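# Assemble two printed parts to match the finished sample

## Task

Join the two printed parts so the result looks like the completed assembly shown on the stand.

## Robot and tools

Robot: two arms, left_arm (robot's own left, on the +y side) and right_arm (on the -y side). Base positions in the scene frame: left_arm (-0.016, +0.258, +0.593) m, right_arm (-0.016, -0.258, +0.593) m. Each arm ends in a parallel gripper; its fingers point along the gripper's +z axis and spread along its y axis. end_effector_position is the spot between the finger pads, roughly 1 cm short of the tips.

Scene frame: origin at table-top height (z = 0) above the centre of the robot's foot; +x points out over the table, +y to the robot's left, +z up. The table's near edge is at about x = +0.15 m and may be slightly skewed. Reported hand positions and orientations can be wrong by a few centimetres, more at long reach.

Row layout (shared by execute_actions and move): 14 numbers, each in [-1, 1]. First 7 belong to left_arm: dx, dy, dz, rx, ry, rz, opening; the next 7 are the same for right_arm. Both arms always appear, even if only one should move. dx, dy, dz are an offset along the scene axes; rx, ry, rz form one rotation vector, applied about the hand's own position. Scale: 1.0 equals 0.6 m of travel or 180 degrees of turn. If the translation part is longer than 1.0 it gets shortened along its direction. These six values are offsets measured from the arm's Hand target at the moment the action (or move) begins, never from the previous row; sending the same offset again moves further. All six at 0 re-requests the current Hand target. opening is not an offset: it is an absolute finger command, +1 fully open (0.094 m), -1 closed. Always restate each gripper's opening, because a 0 there means half-closed, not unchanged.

execute_actions(actions, cameras): actions is a list of actions; each action is a list of up to 15 rows, one per 1/30 s step; a short action repeats its final row until 15 steps pass. An empty list just reports state and images. cameras picks which views come back: omitted, null or ["all"] gives all, [] gives none; any unknown name invalidates the call. Camera names: cam_head_left, cam_head_right, cam_bench, cam_left_wrist, cam_right_wrist (all 896x504).

move(target, speed, blend, opening_speed, blocking, cameras): drives each gripper in a straight line toward its target. target is one 14-number row or a list of up to 15 rows, each counted from the same starting Hand targets. speed is top path speed in m/s, 0.002 to 4.3, default 0.25 (turn rate capped at twice that in rad/s); one value or one per target. blend (m) rounds corners in a list; 0 stops at each target. opening_speed (0.2 or more, per second on the -1..+1 scale) makes fingers close gradually, useful for fragile parts. blocking=false returns after about 0.5 s while the move continues. Paths take at least 0.5 s and are cut off at 10 s. Moves do not avoid obstacles or the other arm; faster moves lag, stray and hit harder. Avoid routing a gripper close to its own base, as that can flip the shoulder posture. The result adds a "move:" line: the ending (done, off_target, moving, held, fault) and any limits (limits=paced means the commanded pose was clipped; limits=held means steps were withheld). done means resting within 10 mm and 2 degrees; neither done nor off_target tells you about contact.

wait(seconds): 0 to 10 s, arms keep their last command; returns early if a running move ends. stop(): brakes a running move, needing some distance. zoom_image(camera, region): region [x0, y0, x1, y1] in pixels of that camera's latest image, at most 504 by 504. finished_scene(scene): integer number of the current scene; ends it irreversibly, and the assembly must remain correct without the robot.

Results: gripper poses, Hand target (last commanded pose after clipping; next offsets start here), Tool commands, Joint positions (last value per arm is the measured opening in m), joint velocities ("within noise" when settled), Joint torques (include arm weight, offset and noisy; numbers 3 and 4 wrap at ±28 N m), grip_measured (same scale as opening; reads a bit wide when empty, roughly 3 mm narrower than a squeezed hard part). Camera calibrations (K, distortion, T_world_to_cam) are supplied; fixed cameras can be off a couple of degrees and millimetres, wrist camera images may lag during motion.

Control notes: commanded orientation is clipped to within 40 degrees of the current one each step. Friction and load can leave the gripper a few centimetres from its command; send the remaining gap as a new offset. A blocked arm keeps pushing until commanded back past the gripper. To release, command an opening clearly above grip_measured.

Avoid: parts falling or being left off the table (fails), dropping or releasing moving parts, hard impacts with fixed or heavy objects, any collision or press between the two arms or closing one gripper on the other's fingers, and arm stops. Motors heat when holding loads, stretching out or pushing at unreachable poses; a MOTOR HOT line appears near 85 °C, and at 100 °C the arm goes limp for 30 to 60 s or more (OVER-TEMPERATURE FAULT). Joint ranges (rad): waist -2.880 to 2.880, shoulder 0.000 to 3.142, elbow 0.000 to 3.019 (straight at 2.964), wrist pitch -1.693 to 1.571, wrist yaw -1.571 to 1.571, wrist roll -2.094 to 2.094.

Each tool is called after "Emit:" as a command line: name --argument value for each argument, lists and objects as JSON in quotes; but a table of rows of numbers goes row by row, as --pt "numbers of a row", without its own name.

## Session

I'll start by looking at the scene.

Emit:
execute_actions --actions '[]'

Scene clock: 0.00 s.
left_arm: end_effector_position=(+0.3151, +0.6306, +0.1434) grip_measured=+1.000 end_effector_quat_wxyz=(+0.081, +0.700, -0.709, +0.030) | right_arm: end_effector_position=(+0.6184, -0.5797, +0.1810) grip_measured=+1.000 end_effector_quat_wxyz=(-0.467, +0.251, -0.829, +0.179)
Joint positions: left_arm=[2.191 1.744 1.223 -0.214 0.636 -0.921 0.094] | right_arm=[-1.921 1.811 1.29 1.151 -0.422 -0.532 0.094]
Joint velocities: within noise
Joint torques (N m): no reading
Heat: left arm: hottest waist 23 °C; right arm: hottest elbow 22 °C.
Hand target: left_arm +0.3247, +0.6421, +0.1499; +0.066, +0.698, -0.713, +0.026 | right_arm +0.6260, -0.5858, +0.1892; +0.475, -0.252, +0.822, -0.188
Tool commands: left_gripper/opening=+1.0 right_gripper/opening=+1.0

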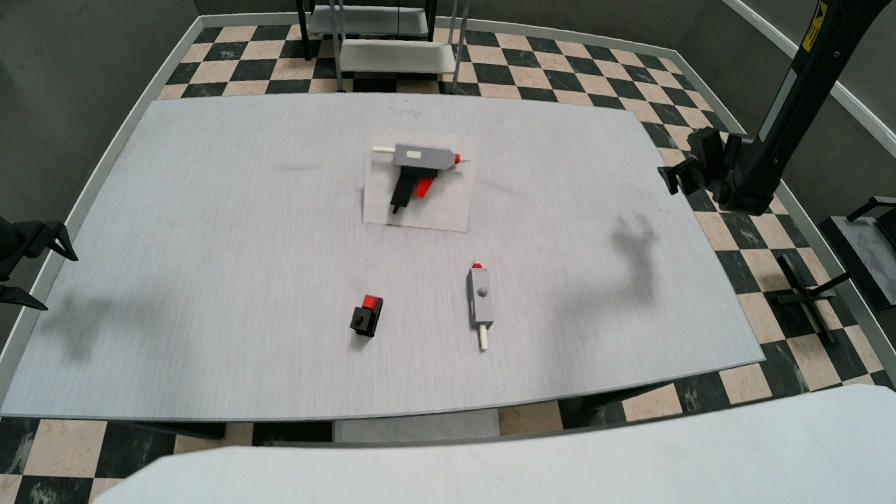

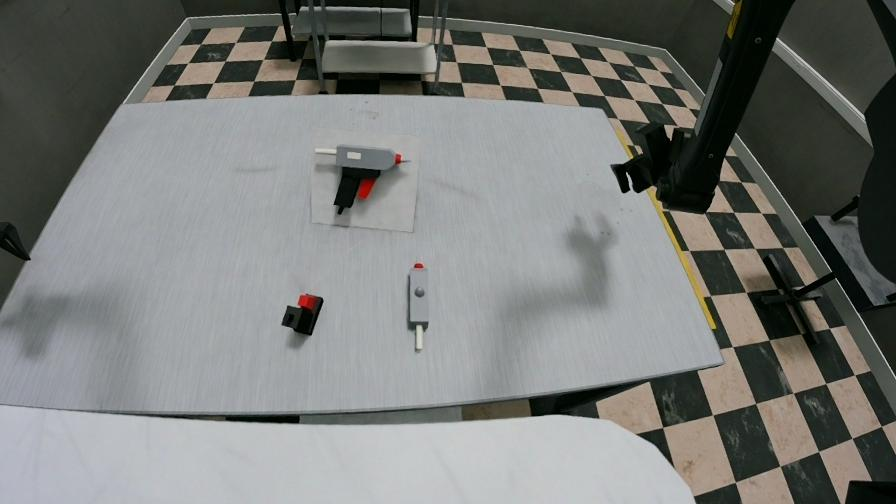

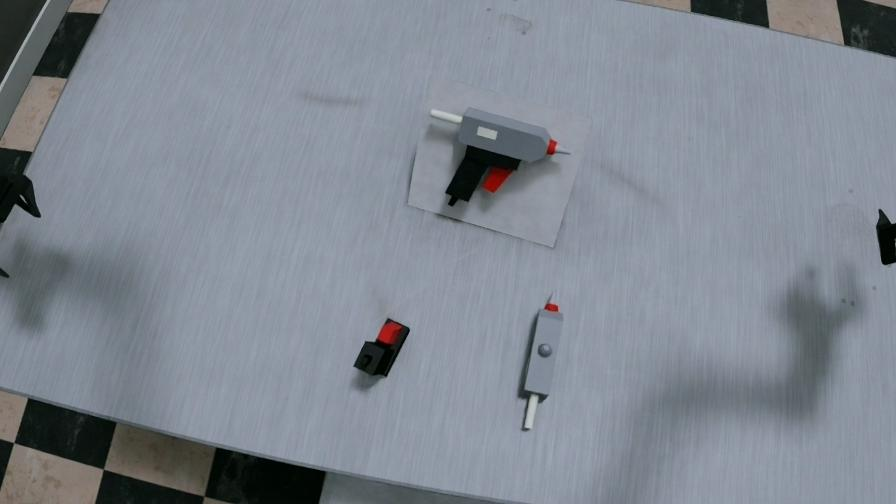

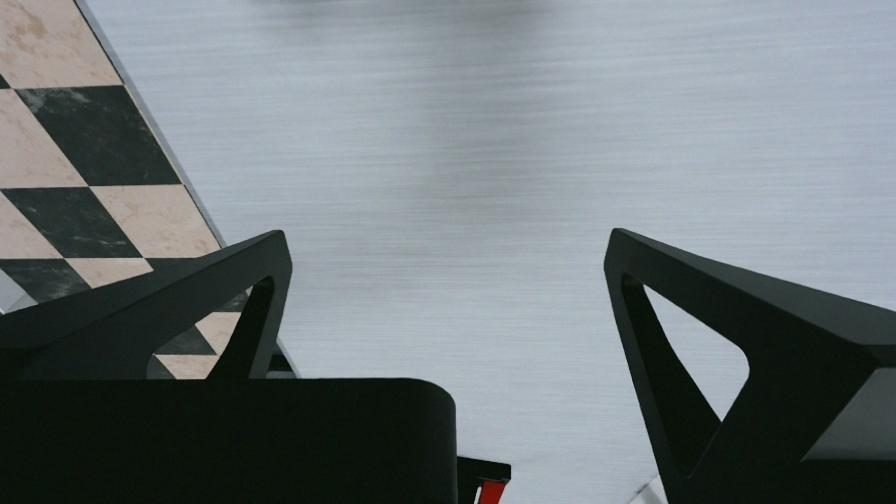

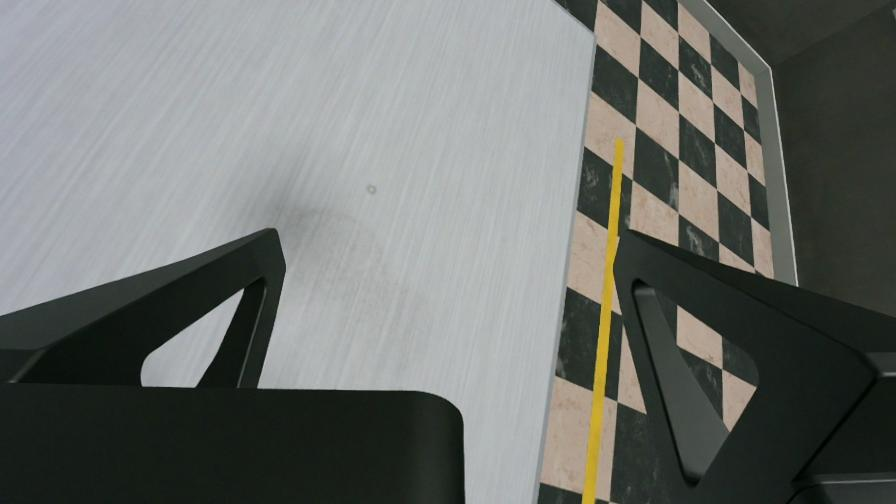

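Emit:
zoom_image --camera "cam_bench" --region '[320, 280, 620, 449]'

Emit:
zoom_image --camera "cam_bench" --region '[390, 80, 610, 260]'

Emit:
zoom_image --camera "cam_bench" --region '[340, 300, 430, 400]'

Emit:
zoom_image --camera "cam_head_left" --region '[340, 120, 500, 240]'

Emit:
zoom_image --camera "cam_head_right" --region '[260, 250, 460, 370]'

Emit:
zoom_image --camera "cam_head_left" --region '[330, 250, 530, 370]'

Scaled by 1.680 from the camera's 896x504 image, which has a finer 1280x720 frame.

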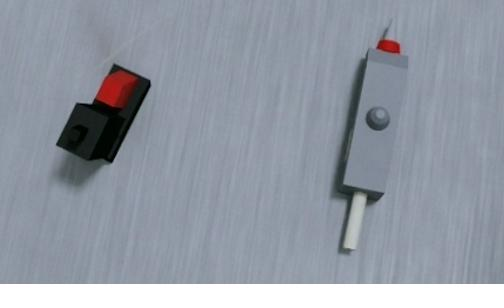

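Scaled by 2.291 from the camera's 896x504 image, which has a finer 1280x720 frame.

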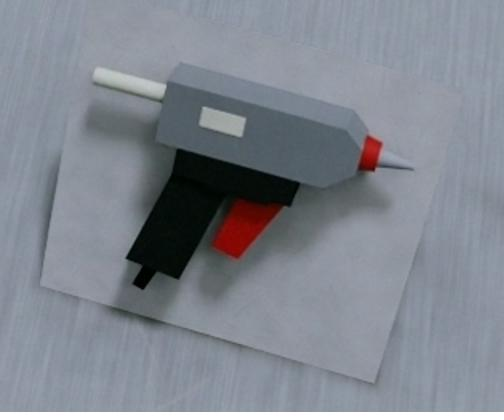

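Scaled by 5.040 from the camera's 896x504 image, which has a finer 1280x720 frame.

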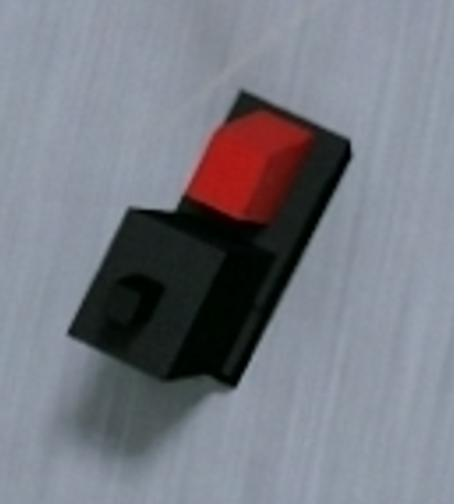

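Scaled by 3.150 from the camera's 896x504 image, which has a finer 1280x720 frame.

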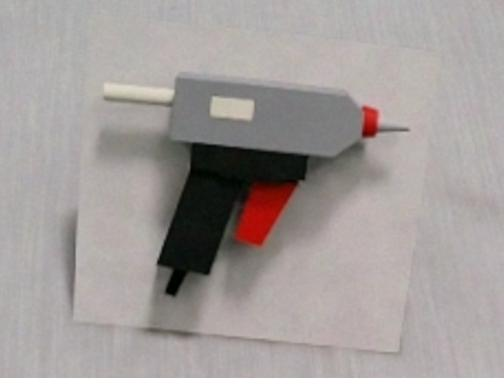

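Scaled by 2.520 from the camera's 896x504 image, which has a finer 1280x720 frame.

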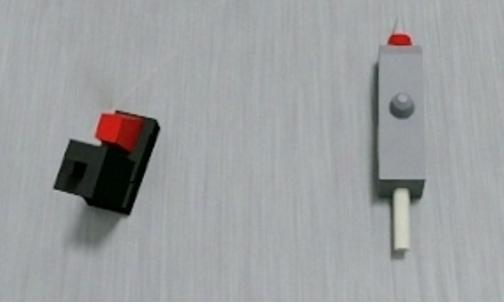

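Scaled by 2.520 from the camera's 896x504 image, which has a finer 1280x720 frame.

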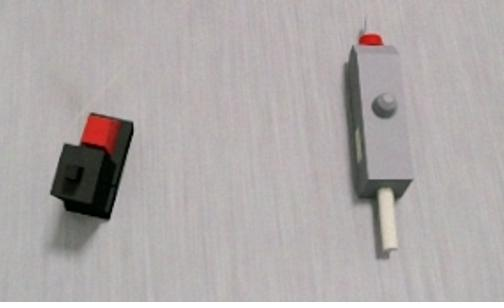

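Emit:
move --pt "-0.008 -0.843 0.04 0.0139 -0.0496 -0.5577 1.0 -0.443 0.543 0.06 0.3769 0.1631 -0.6106 1.0" --speed 0.4

Scene clock: 19.50 s.
left_arm: end_effector_position=(+0.3121, +0.1390, +0.1715) grip_measured=+1.000 end_effector_quat_wxyz=(-0.014, +0.097, +0.995, +0.002) | right_arm: end_effector_position=(+0.3620, -0.2683, +0.2183) grip_measured=+1.000 end_effector_quat_wxyz=(+0.006, +0.702, +0.712, -0.006)
Joint positions: left_arm=[1.079 1.647 0.697 0.398 -0.441 0.168 0.094] | right_arm=[-1.352 1.318 0.635 0.205 0.211 1.433 0.094]
Joint velocities: within noise
Joint torques (N m): left_arm=[-5.83 -10.23 -1.83 1.33 -0.2 0.04] | right_arm=[-0.21 -11.16 -2.43 -0.24 -0.18 0.17]
Heat: left arm: hottest waist 23 °C; right arm: hottest elbow 22 °C.
Hand target: left_arm +0.3199, +0.1363, +0.1739; +0.000, +0.103, +0.995, +0.000 | right_arm +0.3602, -0.2600, +0.2252; +0.000, +0.707, +0.707, +0.000
Off the commanded pose: left_arm 0.009 m, 2 deg | right_arm 0.011 m, 1 deg.
move: off_target (right_arm)
camera_calibration:
cam_left_wrist: T_world_to_cam=[[-0.213694, -0.976886, 0.00536378, 0.203608], [-0.798673, 0.177866, 0.574878, 0.134881], [-0.562544, 0.118564, -0.818222, 0.422197], [0, 0, 0, 1]] pos_world=[0.38874, 0.124853, 0.266818]
cam_right_wrist: T_world_to_cam=[[-0.999958, -0.00911788, 0.000896406, 0.358745], [-0.00702473, 0.825837, 0.563865, 0.105691], [-0.00588154, 0.563835, -0.825867, 0.461511], [0, 0, 0, 1]] pos_world=[0.362187, -0.344229, 0.321229]

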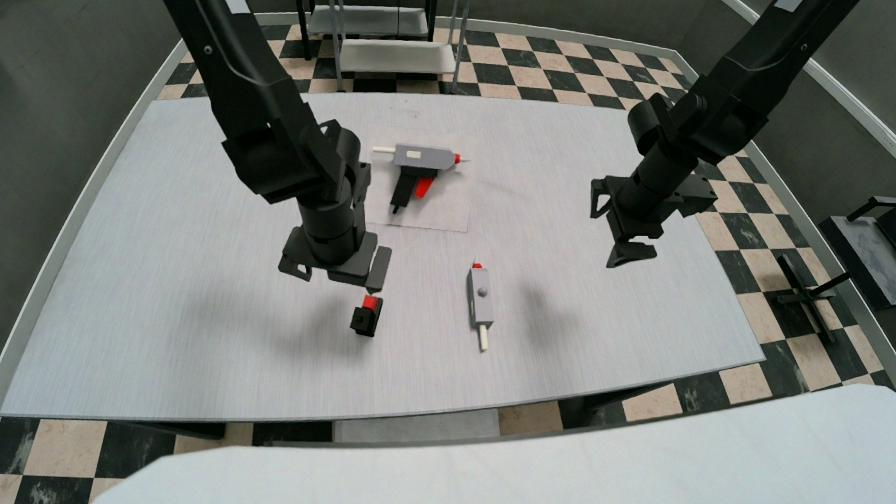

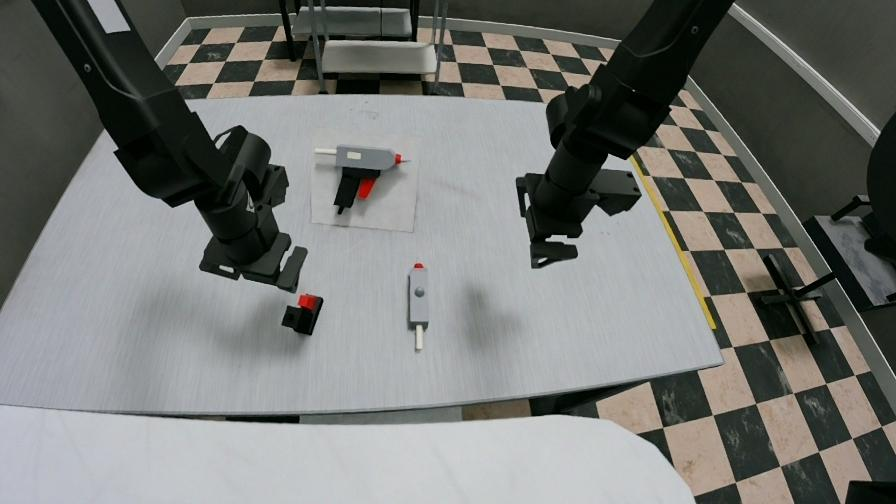

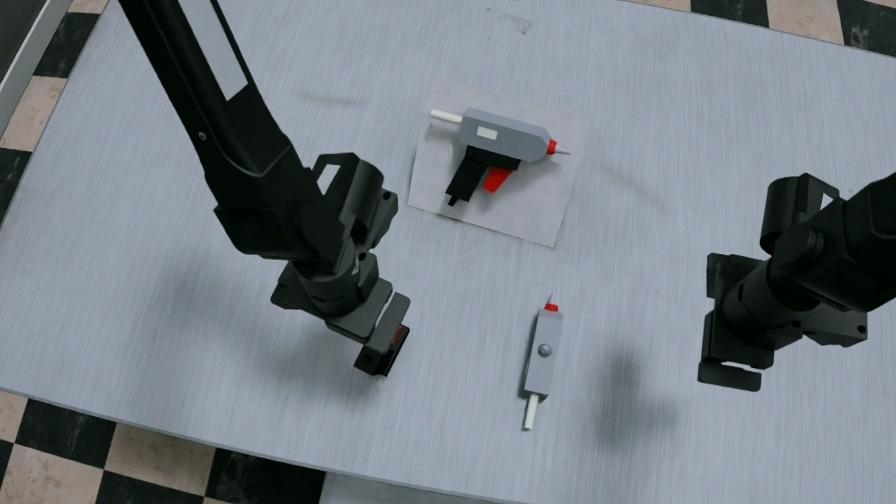

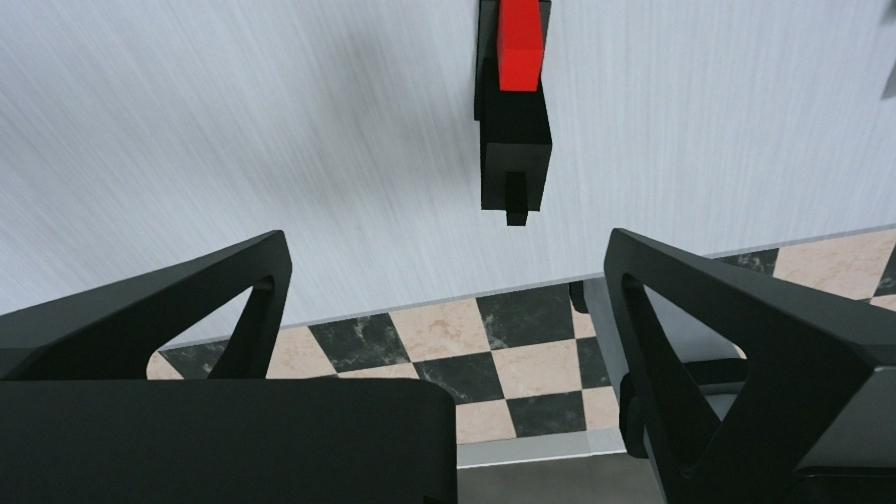

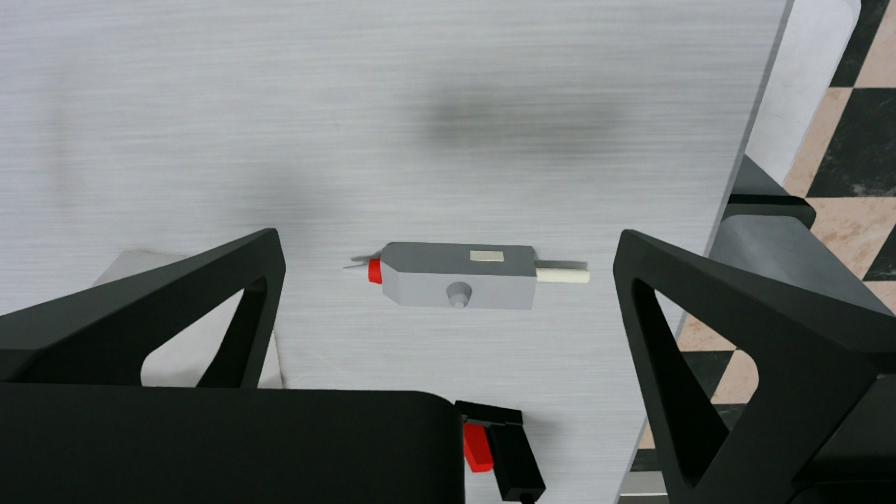

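Emit:
zoom_image --camera "cam_right_wrist" --region '[330, 220, 610, 380]'

Emit:
zoom_image --camera "cam_right_wrist" --region '[440, 384, 600, 504]'

Emit:
zoom_image --camera "cam_left_wrist" --region '[420, 0, 620, 240]'

Scaled by 1.800 from the camera's 896x504 image, which has a finer 1280x720 frame.

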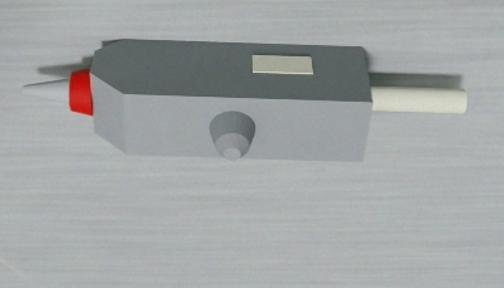

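Scaled by 3.150 from the camera's 896x504 image, which has a finer 1280x720 frame.

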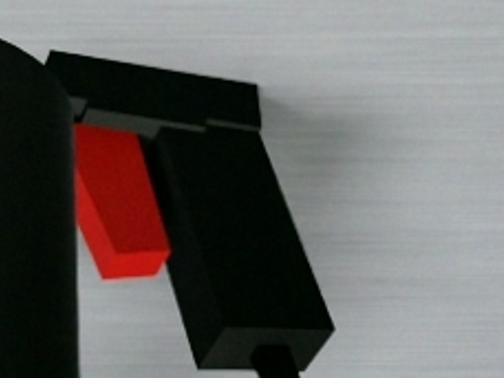

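Scaled by 2.100 from the camera's 896x504 image, which has a finer 1280x720 frame.

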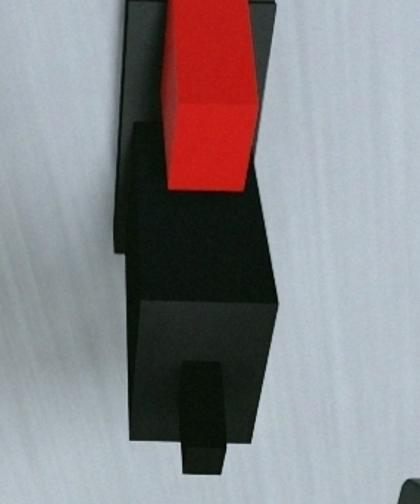

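Emit:
zoom_image --camera "cam_bench" --region '[240, 240, 460, 400]'

Emit:
zoom_image --camera "cam_head_left" --region '[260, 200, 420, 360]'

Scaled by 2.291 from the camera's 896x504 image, which has a finer 1280x720 frame.

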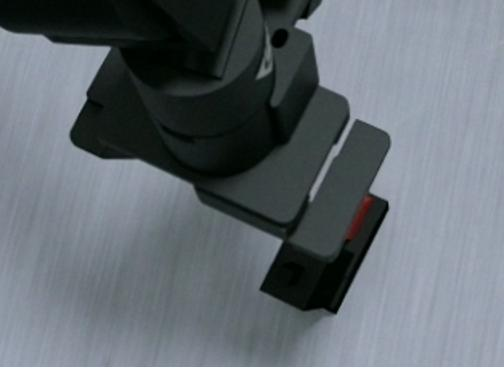

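Scaled by 3.150 from the camera's 896x504 image, which has a finer 1280x720 frame.

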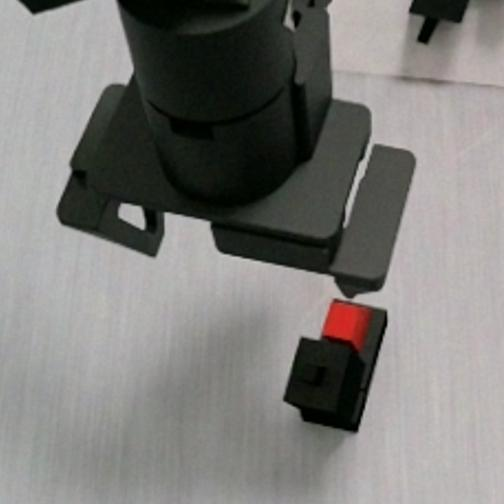

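Emit:
move --target '[-0.0208, -0.0545, -0.095, 0, 0, 0, 1.0, 0, 0, 0, 0, 0, 0, 1.0]' --speed 0.15

Scene clock: 27.77 s.
left_arm: end_effector_position=(+0.2942, +0.1110, +0.1107) grip_measured=+1.000 end_effector_quat_wxyz=(-0.019, +0.099, +0.995, +0.002) | right_arm: end_effector_position=(+0.3620, -0.2683, +0.2183) grip_measured=+1.000 end_effector_quat_wxyz=(+0.006, +0.702, +0.712, -0.006)
Joint positions: left_arm=[1.079 1.862 0.828 0.47 -0.441 0.168 0.094] | right_arm=[-1.352 1.318 0.635 0.205 0.211 1.433 0.094]
Joint velocities: within noise
Joint torques (N m): left_arm=[-8 -10.46 -2.4 1.35 -0.19 -0.07] | right_arm=[-0.21 -11.16 -2.48 -0.24 -0.18 0.18]
Heat: left arm: hottest waist 23 °C; right arm: hottest elbow 22 °C.
Hand target: left_arm +0.3074, +0.1036, +0.1169; +0.000, +0.103, +0.995, +0.000 | right_arm +0.3602, -0.2600, +0.2252; +0.000, +0.707, +0.707, +0.000
Off the commanded pose: left_arm 0.016 m, 2 deg | right_arm 0.011 m, 1 deg.
move: off_target (left_arm, right_arm)
camera_calibration:
cam_left_wrist: T_world_to_cam=[[-0.218022, -0.975916, 0.00733755, 0.173671], [-0.792228, 0.181366, 0.58265, 0.157365], [-0.569949, 0.121217, -0.81269, 0.367038], [0, 0, 0, 1]] pos_world=[0.371725, 0.0964567, 0.205325]
cam_right_wrist: T_world_to_cam=[[-0.999958, -0.00911788, 0.000896406, 0.358745], [-0.00702473, 0.825837, 0.563865, 0.105691], [-0.00588154, 0.563835, -0.825867, 0.461511], [0, 0, 0, 1]] pos_world=[0.362187, -0.344229, 0.321229]

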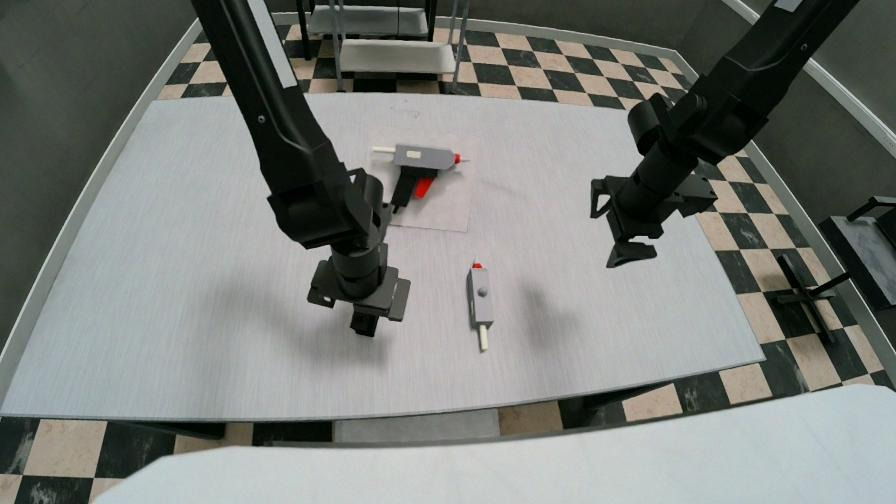

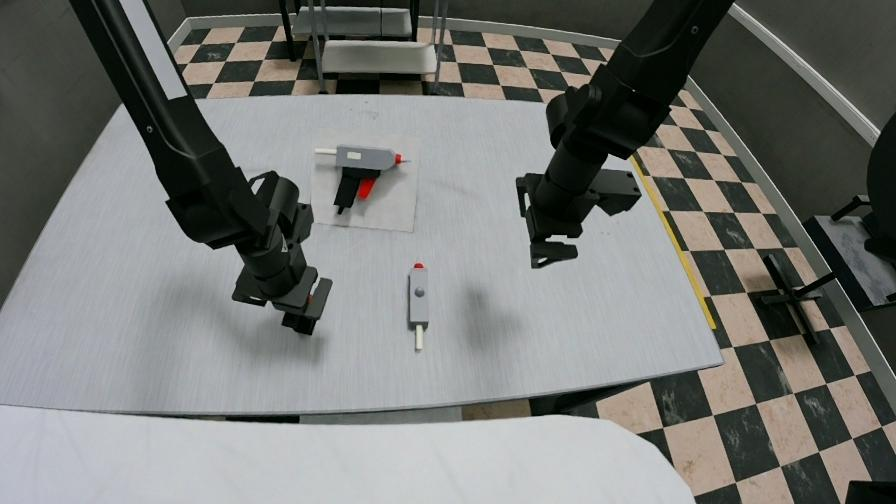

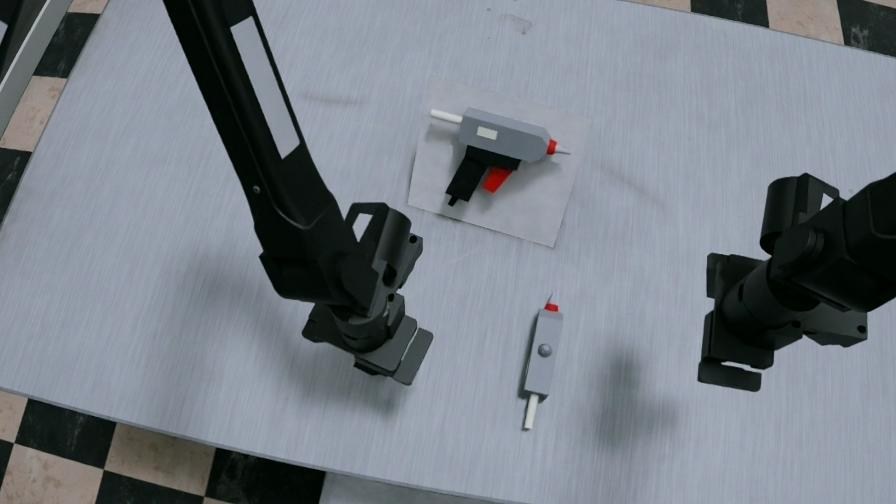

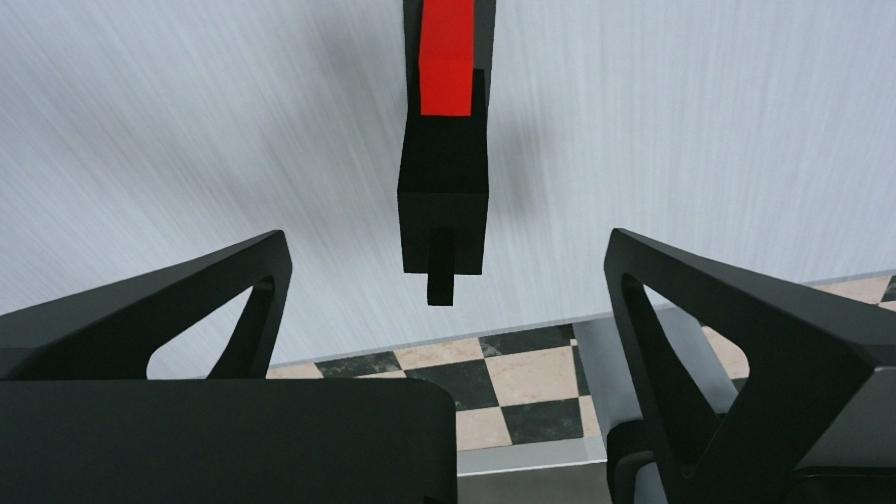

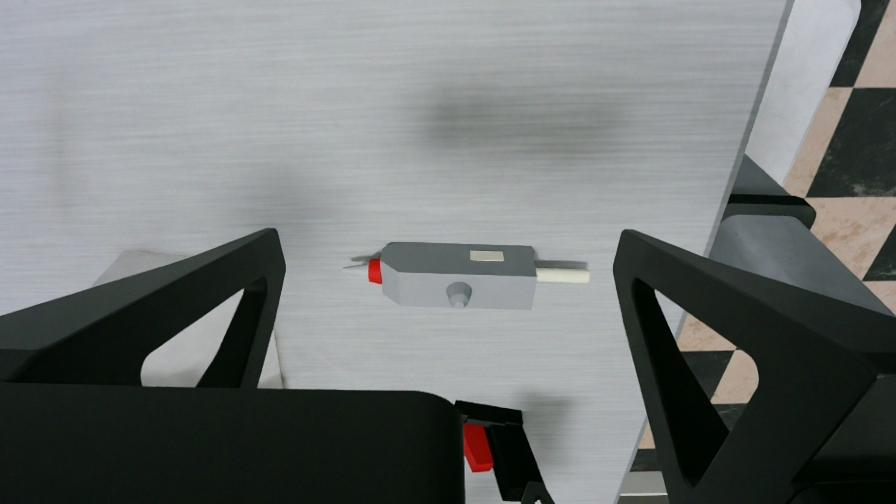

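Emit:
move --target '[0.005, -0.003, -0.083, 0, 0, 0, 1.0, 0, 0, 0, 0, 0, 0, 1.0]' --speed 0.12

Scene clock: 30.77 s.
left_arm: end_effector_position=(+0.3004, +0.1044, +0.0644) grip_measured=+1.000 end_effector_quat_wxyz=(-0.014, +0.097, +0.995, +0.004) | right_arm: end_effector_position=(+0.3620, -0.2683, +0.2183) grip_measured=+1.000 end_effector_quat_wxyz=(+0.006, +0.702, +0.712, -0.006)
Joint positions: left_arm=[1.105 1.974 0.951 0.476 -0.423 0.184 0.094] | right_arm=[-1.352 1.318 0.635 0.205 0.211 1.433 0.094]
Joint velocities: within noise
Joint torques (N m): left_arm=[-6.89 -9.99 -2.32 1.09 0.03 0.05] | right_arm=[-0.21 -11.11 -2.43 -0.21 -0.17 0.18]
Heat: left arm: hottest waist 23 °C; right arm: hottest elbow 22 °C.
Hand target: left_arm +0.3104, +0.1018, +0.0671; +0.000, +0.103, +0.995, +0.000 | right_arm +0.3602, -0.2600, +0.2252; +0.000, +0.707, +0.707, +0.000
Off the commanded pose: left_arm 0.011 m, 2 deg | right_arm 0.011 m, 1 deg.
move: off_target (left_arm, right_arm)
camera_calibration:
cam_left_wrist: T_world_to_cam=[[-0.214254, -0.976777, 0.0016228, 0.168222], [-0.798529, 0.176112, 0.575618, 0.193351], [-0.562536, 0.122033, -0.817717, 0.331892], [0, 0, 0, 1]] pos_world=[0.37714, 0.0897622, 0.159824]
cam_right_wrist: T_world_to_cam=[[-0.999958, -0.00911788, 0.000896406, 0.358745], [-0.00702473, 0.825837, 0.563865, 0.105691], [-0.00588154, 0.563835, -0.825867, 0.461511], [0, 0, 0, 1]] pos_world=[0.362187, -0.344229, 0.321229]

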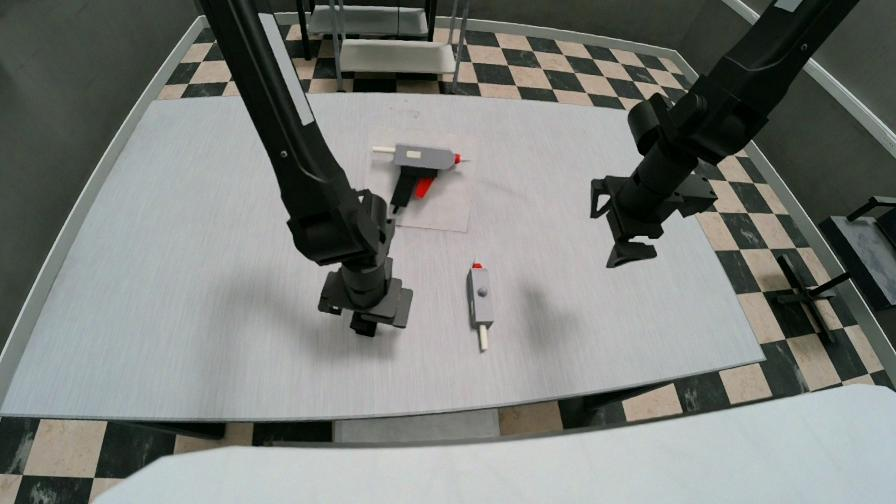

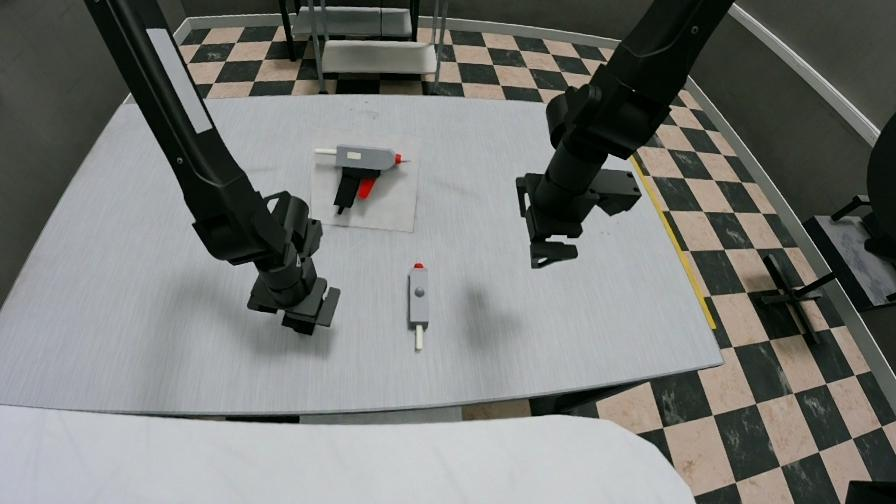

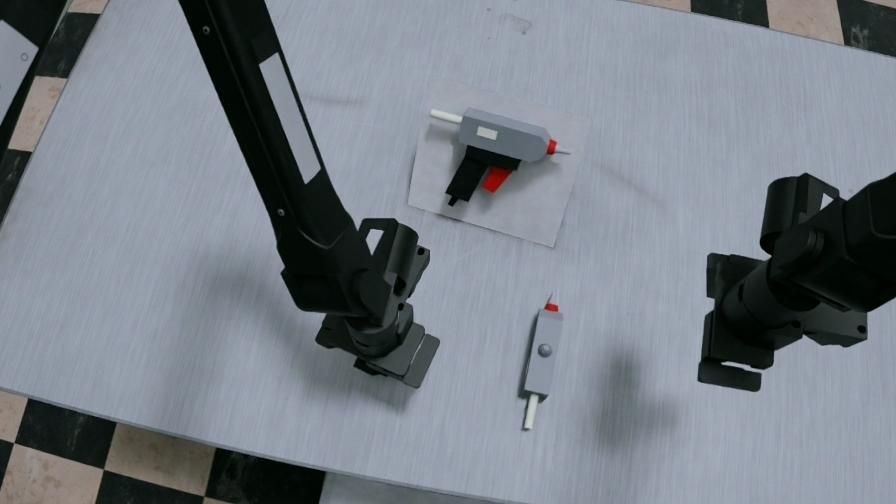

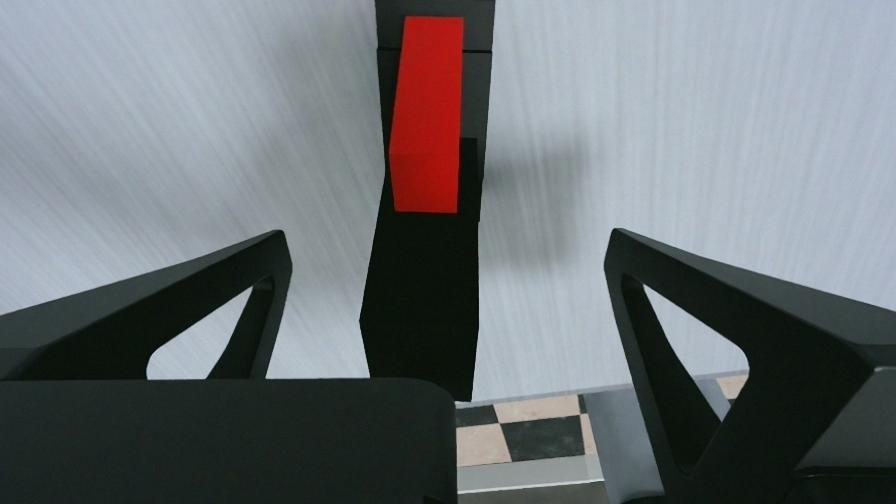

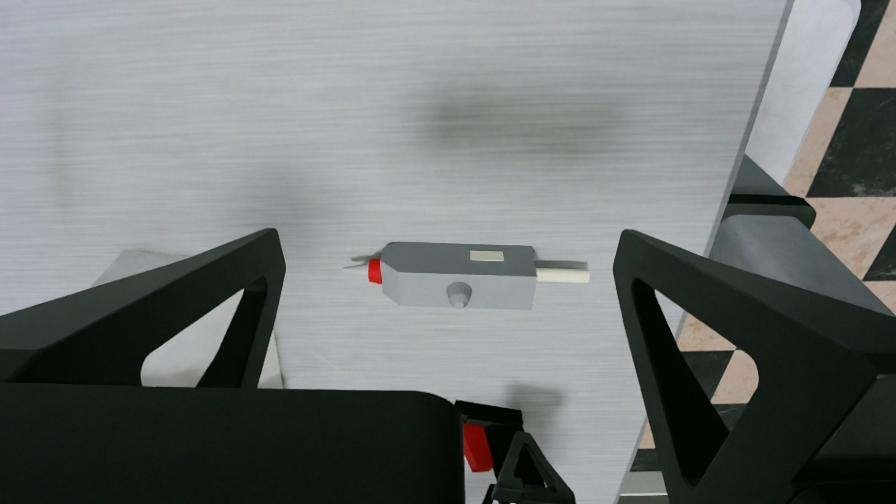

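Emit:
zoom_image --camera "cam_right_wrist" --region '[440, 384, 600, 504]'

Emit:
zoom_image --camera "cam_head_left" --region '[300, 250, 440, 350]'

Emit:
zoom_image --camera "cam_head_right" --region '[240, 250, 380, 350]'

Scaled by 3.150 from the camera's 896x504 image, which has a finer 1280x720 frame.

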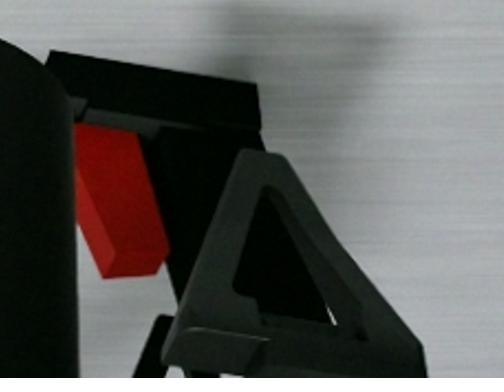

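Scaled by 3.600 from the camera's 896x504 image, which has a finer 1280x720 frame.

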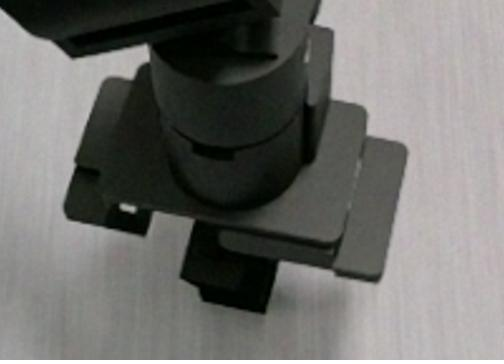

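Scaled by 3.600 from the camera's 896x504 image, which has a finer 1280x720 frame.

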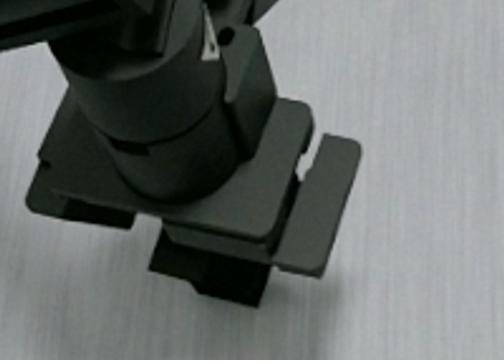

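Emit:
move --target '[0.005, 0.012, -0.047, 0, 0, 0, 1.0, 0, 0, 0, 0, 0, 0, 1.0]' --speed 0.1 --cameras '["cam_left_wrist", "cam_right_wrist"]'

Scene clock: 38.03 s.
left_arm: end_effector_position=(+0.3093, +0.1102, +0.0406) grip_measured=+1.000 end_effector_quat_wxyz=(-0.008, +0.096, +0.995, +0.004) | right_arm: end_effector_position=(+0.3620, -0.2683, +0.2183) grip_measured=+1.000 end_effector_quat_wxyz=(+0.006, +0.702, +0.712, -0.006)
Joint positions: left_arm=[1.134 2.015 1.013 0.476 -0.397 0.202 0.094] | right_arm=[-1.352 1.318 0.635 0.205 0.211 1.433 0.094]
Joint velocities: within noise
Joint torques (N m): left_arm=[-6.36 -9.7 -1.92 1.1 0.08 0.06] | right_arm=[-0.26 -11.11 -2.43 -0.23 -0.18 0.17]
Heat: left arm: hottest waist 23 °C; right arm: hottest elbow 22 °C.
Hand target: left_arm +0.3134, +0.1090, +0.0389; +0.000, +0.103, +0.995, +0.000 | right_arm +0.3602, -0.2600, +0.2252; +0.000, +0.707, +0.707, +0.000
Off the commanded pose: left_arm 0.005 m, 1 deg | right_arm 0.011 m, 1 deg.
move: off_target (right_arm)
camera_calibration:
cam_left_wrist: T_world_to_cam=[[-0.211183, -0.977447, -0.000105276, 0.175085], [-0.806142, 0.17411, 0.565527, 0.216117], [-0.552754, 0.119514, -0.82473, 0.314184], [0, 0, 0, 1]] pos_world=[0.384862, 0.0959581, 0.136915]
cam_right_wrist: T_world_to_cam=[[-0.999958, -0.00911788, 0.000896406, 0.358745], [-0.00702473, 0.825837, 0.563865, 0.105691], [-0.00588154, 0.563835, -0.825867, 0.461511], [0, 0, 0, 1]] pos_world=[0.362187, -0.344229, 0.321229]
Images, in order (width x height): cam_left_wrist 896x504, cam_right_wrist 896x504.

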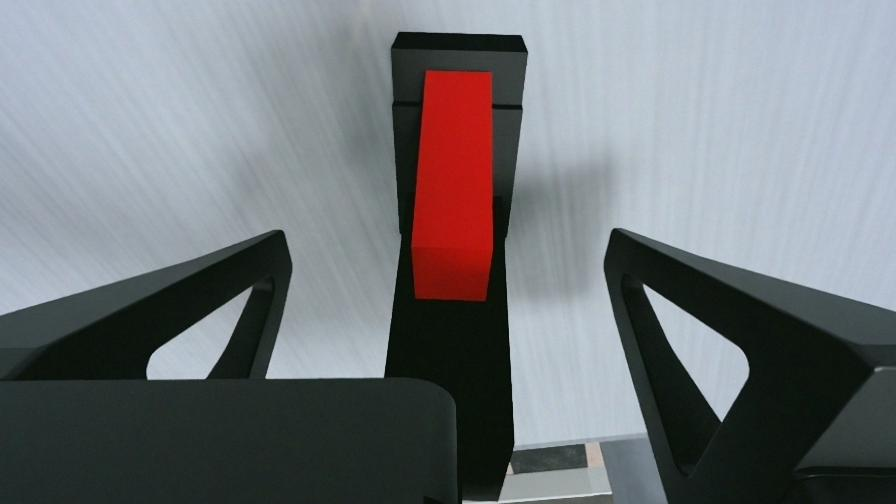

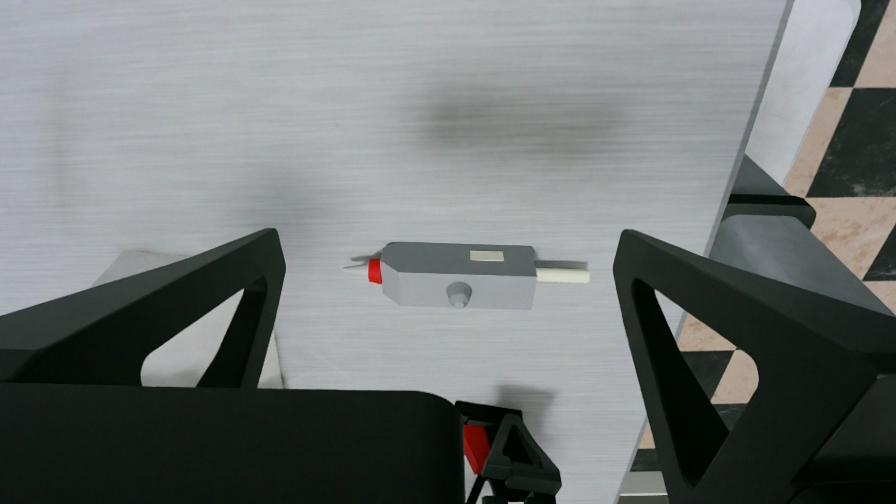

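Emit:
move --pt "-0.0067 0.0 -0.003 0 0 0 1.0 0 0 0 0 0 0 1.0" --pt "-0.0067 0.0 -0.003 0 0 0 -0.75 0 0 0 0 0 0 1.0" --speed 0.1 --opening_speed 1.2 --cameras '["cam_left_wrist", "cam_bench"]'

Scene clock: 43.83 s.
left_arm: end_effector_position=(+0.3049, +0.1094, +0.0362) grip_measured=-0.352 end_effector_quat_wxyz=(-0.010, +0.098, +0.995, +0.000) | right_arm: end_effector_position=(+0.3620, -0.2683, +0.2183) grip_measured=+1.000 end_effector_quat_wxyz=(+0.006, +0.702, +0.712, -0.006)
Joint positions: left_arm=[1.139 2.029 1.019 0.479 -0.384 0.207 0.03] | right_arm=[-1.352 1.318 0.635 0.205 0.211 1.433 0.094]
Joint velocities: within noise
Joint torques (N m): left_arm=[-6.59 -10.23 -2.5 1.36 0.02 -0.03] | right_arm=[-0.21 -11.11 -2.45 -0.25 -0.18 0.17]
Heat: left arm: hottest waist 23 °C; right arm: hottest elbow 22 °C.
Hand target: left_arm +0.3094, +0.1090, +0.0371; +0.000, +0.103, +0.995, +0.000 | right_arm +0.3602, -0.2600, +0.2252; +0.000, +0.707, +0.707, +0.000
Off the commanded pose: left_arm 0.005 m, 1 deg | right_arm 0.011 m, 1 deg.
move: off_target (right_arm)
camera_calibration:
cam_left_wrist: T_world_to_cam=[[-0.215159, -0.976535, 0.0092792, 0.174116], [-0.802548, 0.182223, 0.568078, 0.213126], [-0.556439, 0.11478, -0.822923, 0.309741], [0, 0, 0, 1]] pos_world=[0.380858, 0.0956421, 0.132205]
Images, in order (width x height): cam_bench 896x504, cam_left_wrist 896x504.

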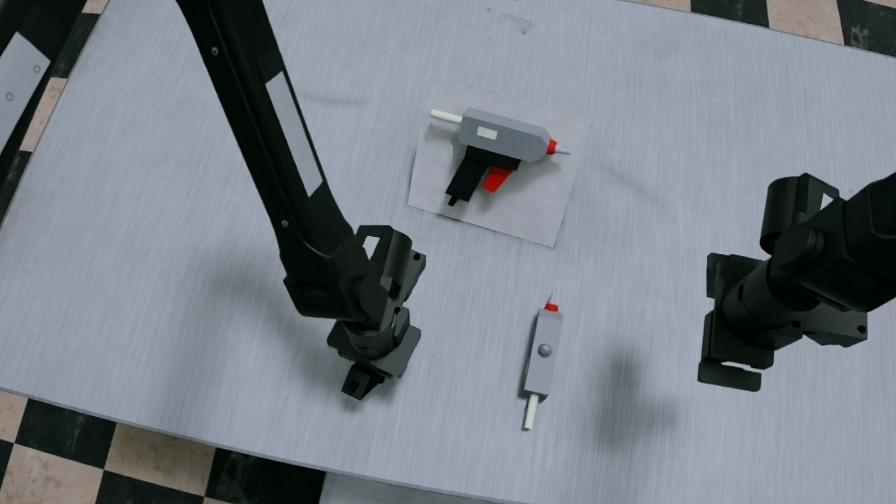

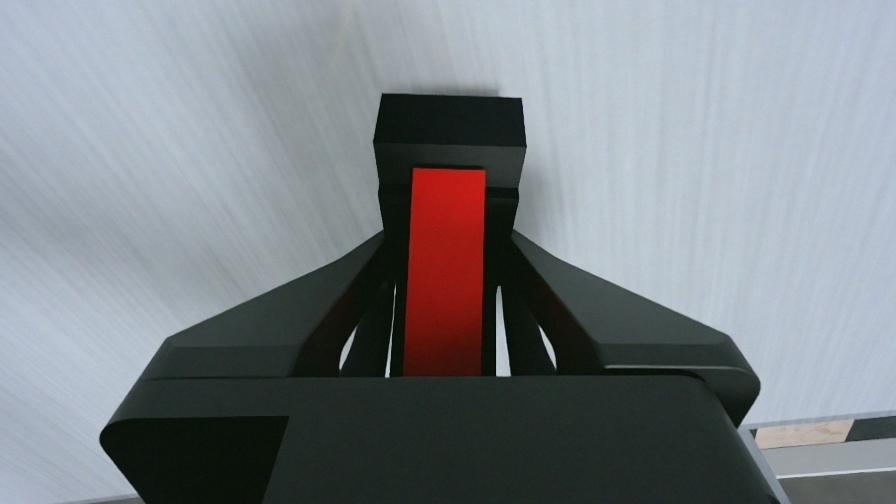

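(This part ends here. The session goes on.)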